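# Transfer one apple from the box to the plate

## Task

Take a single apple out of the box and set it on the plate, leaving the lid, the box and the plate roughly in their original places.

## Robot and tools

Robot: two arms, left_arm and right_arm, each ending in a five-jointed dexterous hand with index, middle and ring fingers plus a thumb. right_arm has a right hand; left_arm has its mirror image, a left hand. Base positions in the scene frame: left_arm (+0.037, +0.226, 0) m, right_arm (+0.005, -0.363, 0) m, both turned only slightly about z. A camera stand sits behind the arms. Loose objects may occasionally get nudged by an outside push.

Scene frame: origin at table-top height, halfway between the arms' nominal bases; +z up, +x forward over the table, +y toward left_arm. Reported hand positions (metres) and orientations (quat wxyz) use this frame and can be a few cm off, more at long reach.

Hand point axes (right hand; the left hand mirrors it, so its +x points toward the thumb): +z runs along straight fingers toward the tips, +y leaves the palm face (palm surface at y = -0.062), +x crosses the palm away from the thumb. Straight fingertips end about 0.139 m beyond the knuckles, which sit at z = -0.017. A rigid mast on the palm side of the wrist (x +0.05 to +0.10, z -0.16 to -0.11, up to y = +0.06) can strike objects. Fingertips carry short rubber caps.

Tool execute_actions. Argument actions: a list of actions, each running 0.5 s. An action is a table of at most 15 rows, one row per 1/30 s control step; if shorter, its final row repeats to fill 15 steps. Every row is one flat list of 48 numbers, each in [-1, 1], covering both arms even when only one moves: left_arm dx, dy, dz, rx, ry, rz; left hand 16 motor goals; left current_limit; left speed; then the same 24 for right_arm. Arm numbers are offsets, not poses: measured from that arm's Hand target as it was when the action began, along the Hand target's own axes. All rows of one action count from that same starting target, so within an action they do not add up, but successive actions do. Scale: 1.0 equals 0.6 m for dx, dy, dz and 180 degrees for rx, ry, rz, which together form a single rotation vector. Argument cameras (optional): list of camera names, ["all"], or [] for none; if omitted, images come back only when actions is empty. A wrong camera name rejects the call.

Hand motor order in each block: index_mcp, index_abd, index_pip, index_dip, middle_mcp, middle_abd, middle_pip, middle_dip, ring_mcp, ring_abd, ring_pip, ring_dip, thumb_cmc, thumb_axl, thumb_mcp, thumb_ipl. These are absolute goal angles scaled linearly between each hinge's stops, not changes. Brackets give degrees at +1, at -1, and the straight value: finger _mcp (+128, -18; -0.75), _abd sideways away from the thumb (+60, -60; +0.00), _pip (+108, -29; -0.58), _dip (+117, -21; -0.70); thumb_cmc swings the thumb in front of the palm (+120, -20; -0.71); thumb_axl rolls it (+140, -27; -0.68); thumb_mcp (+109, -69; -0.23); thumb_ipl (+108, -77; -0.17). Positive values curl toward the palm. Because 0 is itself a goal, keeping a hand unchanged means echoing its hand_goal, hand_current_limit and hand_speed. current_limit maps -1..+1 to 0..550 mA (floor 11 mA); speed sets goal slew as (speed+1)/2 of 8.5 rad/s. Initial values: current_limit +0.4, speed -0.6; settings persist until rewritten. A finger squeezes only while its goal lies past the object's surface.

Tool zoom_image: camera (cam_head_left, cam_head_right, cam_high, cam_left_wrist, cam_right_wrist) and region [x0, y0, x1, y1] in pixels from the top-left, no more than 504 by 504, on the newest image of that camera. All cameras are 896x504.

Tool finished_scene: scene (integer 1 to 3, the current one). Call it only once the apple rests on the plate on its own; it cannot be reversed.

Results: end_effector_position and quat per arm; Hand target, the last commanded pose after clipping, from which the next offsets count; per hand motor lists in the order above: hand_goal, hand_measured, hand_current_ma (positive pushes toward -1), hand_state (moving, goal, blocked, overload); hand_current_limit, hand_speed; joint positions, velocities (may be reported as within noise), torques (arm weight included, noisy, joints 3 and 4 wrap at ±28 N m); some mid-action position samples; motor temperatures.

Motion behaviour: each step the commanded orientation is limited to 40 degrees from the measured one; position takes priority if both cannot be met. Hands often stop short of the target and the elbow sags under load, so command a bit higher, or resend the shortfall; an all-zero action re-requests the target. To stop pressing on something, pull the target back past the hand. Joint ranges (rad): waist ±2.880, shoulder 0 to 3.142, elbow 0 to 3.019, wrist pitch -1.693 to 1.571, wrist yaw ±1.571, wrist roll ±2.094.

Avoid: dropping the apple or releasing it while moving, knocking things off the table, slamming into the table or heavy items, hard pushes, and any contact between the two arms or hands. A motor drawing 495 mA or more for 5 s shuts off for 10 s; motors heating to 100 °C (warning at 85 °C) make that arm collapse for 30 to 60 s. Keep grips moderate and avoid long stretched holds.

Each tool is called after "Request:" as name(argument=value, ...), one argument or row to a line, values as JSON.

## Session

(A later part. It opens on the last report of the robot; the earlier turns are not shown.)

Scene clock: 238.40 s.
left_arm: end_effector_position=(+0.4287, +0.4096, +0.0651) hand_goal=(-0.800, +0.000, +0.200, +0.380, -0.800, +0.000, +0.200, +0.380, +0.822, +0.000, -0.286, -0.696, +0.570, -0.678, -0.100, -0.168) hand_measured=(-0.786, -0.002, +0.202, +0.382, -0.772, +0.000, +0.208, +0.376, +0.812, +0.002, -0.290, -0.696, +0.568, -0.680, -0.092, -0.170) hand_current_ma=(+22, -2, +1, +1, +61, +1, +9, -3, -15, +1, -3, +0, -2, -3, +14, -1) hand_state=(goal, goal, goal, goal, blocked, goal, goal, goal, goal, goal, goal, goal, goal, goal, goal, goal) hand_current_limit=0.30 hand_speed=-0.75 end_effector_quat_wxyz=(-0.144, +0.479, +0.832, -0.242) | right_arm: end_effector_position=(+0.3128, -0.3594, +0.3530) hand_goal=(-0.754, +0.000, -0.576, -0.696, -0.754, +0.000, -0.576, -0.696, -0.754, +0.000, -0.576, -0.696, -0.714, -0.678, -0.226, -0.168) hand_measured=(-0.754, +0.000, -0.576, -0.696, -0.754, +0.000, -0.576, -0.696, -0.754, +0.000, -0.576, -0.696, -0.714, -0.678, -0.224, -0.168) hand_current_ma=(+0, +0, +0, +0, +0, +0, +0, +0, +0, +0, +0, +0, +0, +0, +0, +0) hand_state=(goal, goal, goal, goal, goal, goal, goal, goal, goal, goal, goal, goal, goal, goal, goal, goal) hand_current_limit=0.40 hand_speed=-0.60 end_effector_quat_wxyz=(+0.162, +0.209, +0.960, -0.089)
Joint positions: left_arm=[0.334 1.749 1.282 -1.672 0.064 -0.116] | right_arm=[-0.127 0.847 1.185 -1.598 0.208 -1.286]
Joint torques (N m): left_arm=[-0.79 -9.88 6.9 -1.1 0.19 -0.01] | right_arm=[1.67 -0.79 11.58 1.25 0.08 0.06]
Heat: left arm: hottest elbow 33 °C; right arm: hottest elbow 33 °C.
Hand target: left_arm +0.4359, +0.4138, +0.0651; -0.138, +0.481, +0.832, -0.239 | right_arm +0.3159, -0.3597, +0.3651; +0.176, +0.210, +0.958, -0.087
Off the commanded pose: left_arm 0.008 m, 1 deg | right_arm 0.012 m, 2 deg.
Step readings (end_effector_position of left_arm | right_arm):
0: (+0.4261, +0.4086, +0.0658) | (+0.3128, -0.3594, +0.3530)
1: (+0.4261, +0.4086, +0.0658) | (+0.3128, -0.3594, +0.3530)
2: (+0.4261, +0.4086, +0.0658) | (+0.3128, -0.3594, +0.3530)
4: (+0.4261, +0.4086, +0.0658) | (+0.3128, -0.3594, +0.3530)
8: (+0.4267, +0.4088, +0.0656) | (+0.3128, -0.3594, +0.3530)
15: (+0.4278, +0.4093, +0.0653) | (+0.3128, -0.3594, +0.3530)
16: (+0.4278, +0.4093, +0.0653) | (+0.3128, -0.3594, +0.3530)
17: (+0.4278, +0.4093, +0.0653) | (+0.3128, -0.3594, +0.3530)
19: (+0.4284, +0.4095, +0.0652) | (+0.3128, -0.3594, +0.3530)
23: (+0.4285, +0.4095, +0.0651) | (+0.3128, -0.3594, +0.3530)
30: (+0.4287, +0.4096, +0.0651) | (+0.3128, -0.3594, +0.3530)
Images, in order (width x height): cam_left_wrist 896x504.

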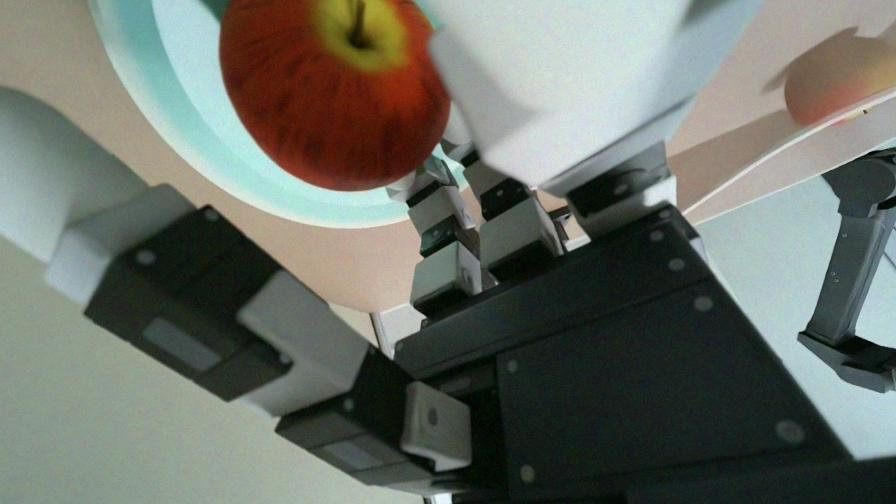

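Request:
execute_actions(
  actions=[
    [[0,-0.0177,-0.0283,0,0,0,-0.85,0,0.2,0.38,-0.85,0,0.2,0.38,0.822,0,-0.285,-0.696,0.571,-0.678,-0.2,-0.168,0.3,-0.8,0,0,0,0,0,0,-0.754,0,-0.576,-0.696,-0.754,0,-0.576,-0.696,-0.754,0,-0.576,-0.696,-0.714,-0.678,-0.226,-0.168,0.4,-0.6]],
    [[0,-0.0265,-0.0424,0,0,0,-0.9,0,0.2,0.38,-0.9,0,0.2,0.38,0.822,0,-0.285,-0.696,0.571,-0.678,-0.2,-0.168,0.3,-0.7,0,0,0,0,0,0,-0.754,0,-0.576,-0.696,-0.754,0,-0.576,-0.696,-0.754,0,-0.576,-0.696,-0.714,-0.678,-0.226,-0.168,0.4,-0.6]],
    [[0,-0.0883,-0.1413,0,0,0,-0.92,0,0.2,0.38,-0.92,0,0.2,0.38,0.822,0,-0.285,-0.696,0.571,-0.678,-0.2,-0.168,0.3,-0.5,0,0,0,0,0,0,-0.754,0,-0.576,-0.696,-0.754,0,-0.576,-0.696,-0.754,0,-0.576,-0.696,-0.714,-0.678,-0.226,-0.168,0.4,-0.6]],
  ],
  cameras=["cam_high","cam_head_right","cam_left_wrist"],
)

Scene clock: 246.10 s.
left_arm: end_effector_position=(+0.4261, +0.4122, +0.2046) hand_goal=(-0.920, +0.000, +0.200, +0.380, -0.920, +0.000, +0.200, +0.380, +0.822, +0.000, -0.286, -0.696, +0.570, -0.678, -0.200, -0.168) hand_measured=(-0.912, -0.002, +0.202, +0.382, -0.912, +0.000, +0.202, +0.376, +0.810, +0.002, -0.290, -0.696, +0.568, -0.680, -0.192, -0.168) hand_current_ma=(+12, -2, +1, +1, +12, +0, +1, -3, -21, +1, -3, +0, -1, -3, +14, +0) hand_state=(goal, goal, goal, goal, goal, goal, goal, goal, goal, goal, goal, goal, goal, goal, goal, goal) hand_current_limit=0.30 hand_speed=-0.50 end_effector_quat_wxyz=(-0.056, +0.493, +0.861, -0.115) | right_arm: end_effector_position=(+0.3128, -0.3594, +0.3530) hand_goal=(-0.754, +0.000, -0.576, -0.696, -0.754, +0.000, -0.576, -0.696, -0.754, +0.000, -0.576, -0.696, -0.714, -0.678, -0.226, -0.168) hand_measured=(-0.754, +0.000, -0.576, -0.696, -0.754, +0.000, -0.576, -0.696, -0.754, +0.000, -0.576, -0.696, -0.714, -0.678, -0.224, -0.168) hand_current_ma=(+0, +0, +0, +0, +0, +0, +0, +0, +0, +0, +0, +0, +0, +0, +0, +0) hand_state=(goal, goal, goal, goal, goal, goal, goal, goal, goal, goal, goal, goal, goal, goal, goal, goal) hand_current_limit=0.40 hand_speed=-0.60 end_effector_quat_wxyz=(+0.162, +0.209, +0.960, -0.089)
Joint positions: left_arm=[0.334 1.427 1.299 -1.694 0.053 -0.133] | right_arm=[-0.127 0.847 1.185 -1.598 0.208 -1.286]
Joint torques (N m): left_arm=[-1.85 -7.36 9.43 -0.72 -0.01 -0.2] | right_arm=[1.67 -0.79 11.58 1.25 0.08 0.06]
Heat: left arm: hottest elbow 32 °C; right arm: hottest elbow 34 °C.
Hand target: left_arm +0.4360, +0.4138, +0.2149; -0.139, +0.481, +0.832, -0.239 | right_arm +0.3159, -0.3597, +0.3651; +0.176, +0.210, +0.958, -0.087
Off the commanded pose: left_arm 0.015 m, 17 deg | right_arm 0.012 m, 2 deg.
joint sent to its limit (left arm) — joint 4 (wrist pitch), lower limit. The joint targets are off in orientation, not in position.
Step readings (end_effector_position of left_arm | right_arm):
0: (+0.4287, +0.4096, +0.0651) | (+0.3128, -0.3594, +0.3530)
1: (+0.4284, +0.4095, +0.0652) | (+0.3128, -0.3594, +0.3530)
2: (+0.4280, +0.4094, +0.0653) | (+0.3128, -0.3594, +0.3530)
4: (+0.4278, +0.4093, +0.0653) | (+0.3128, -0.3594, +0.3530)
8: (+0.4275, +0.4091, +0.0654) | (+0.3128, -0.3594, +0.3530)
15: (+0.4275, +0.4091, +0.0654) | (+0.3128, -0.3594, +0.3530)
16: (+0.4277, +0.4094, +0.0673) | (+0.3128, -0.3594, +0.3530)
17: (+0.4279, +0.4095, +0.0697) | (+0.3128, -0.3594, +0.3530)
19: (+0.4282, +0.4097, +0.0793) | (+0.3128, -0.3594, +0.3530)
23: (+0.4291, +0.4100, +0.0994) | (+0.3128, -0.3594, +0.3530)
30: (+0.4290, +0.4100, +0.1038) | (+0.3128, -0.3594, +0.3530)
31: (+0.4291, +0.4106, +0.1090) | (+0.3128, -0.3594, +0.3530)
32: (+0.4292, +0.4115, +0.1149) | (+0.3128, -0.3594, +0.3530)
34: (+0.4278, +0.4119, +0.1408) | (+0.3128, -0.3594, +0.3530)
38: (+0.4235, +0.4107, +0.1980) | (+0.3128, -0.3594, +0.3530)
45: (+0.4251, +0.4116, +0.2108) | (+0.3128, -0.3594, +0.3530)
Images, in order (width x height): cam_head_right 896x504, cam_high 896x504, cam_left_wrist 896x504.

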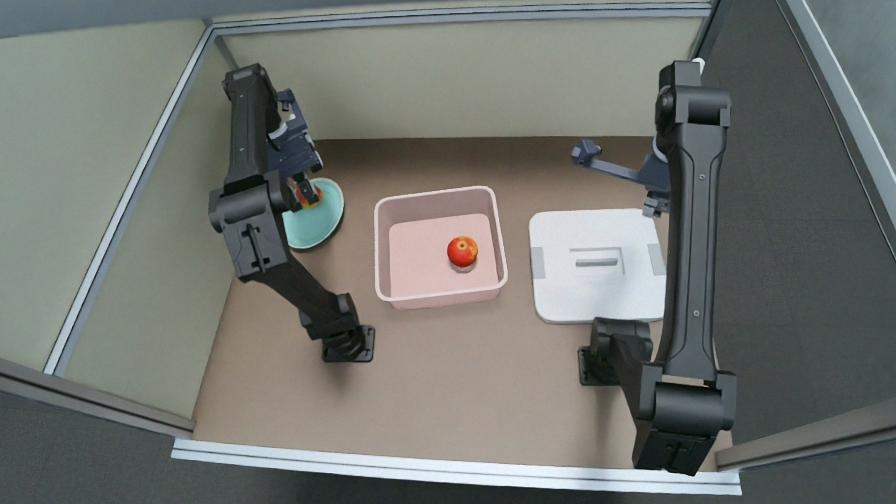

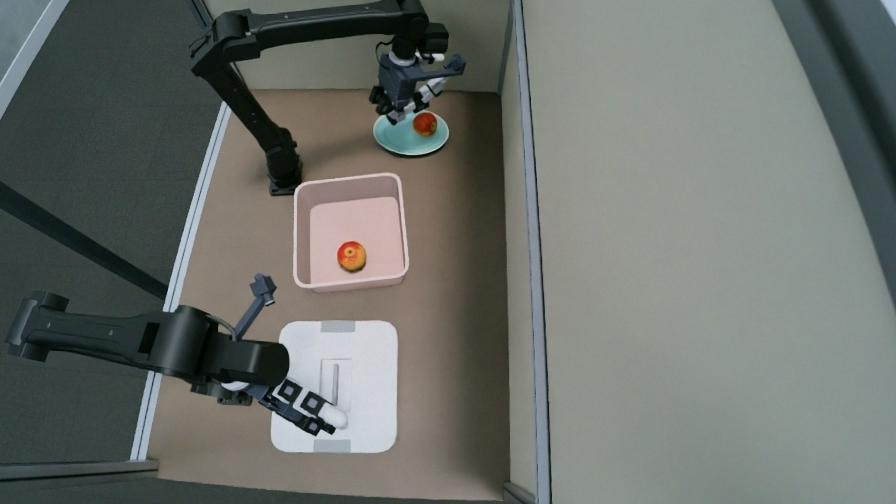

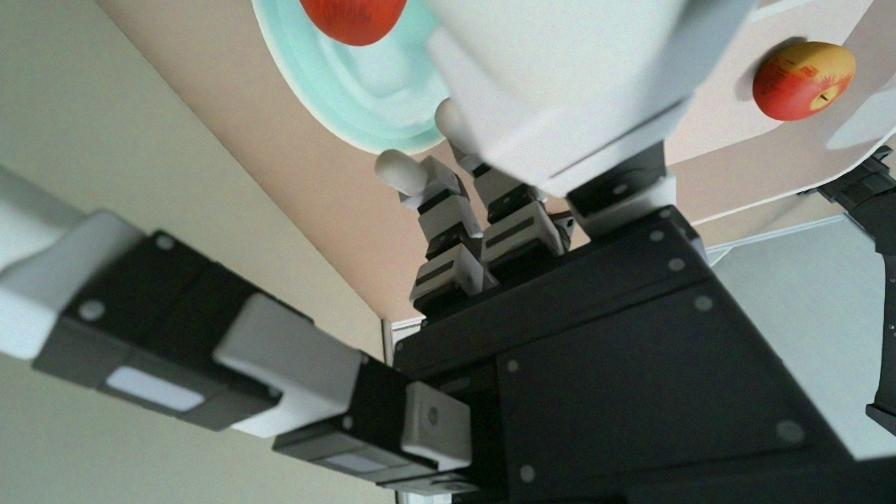

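The apple sits on the plate and the hand is clear.

Request:
finished_scene(
  scene=3,
)

The scene is finished: the task was done.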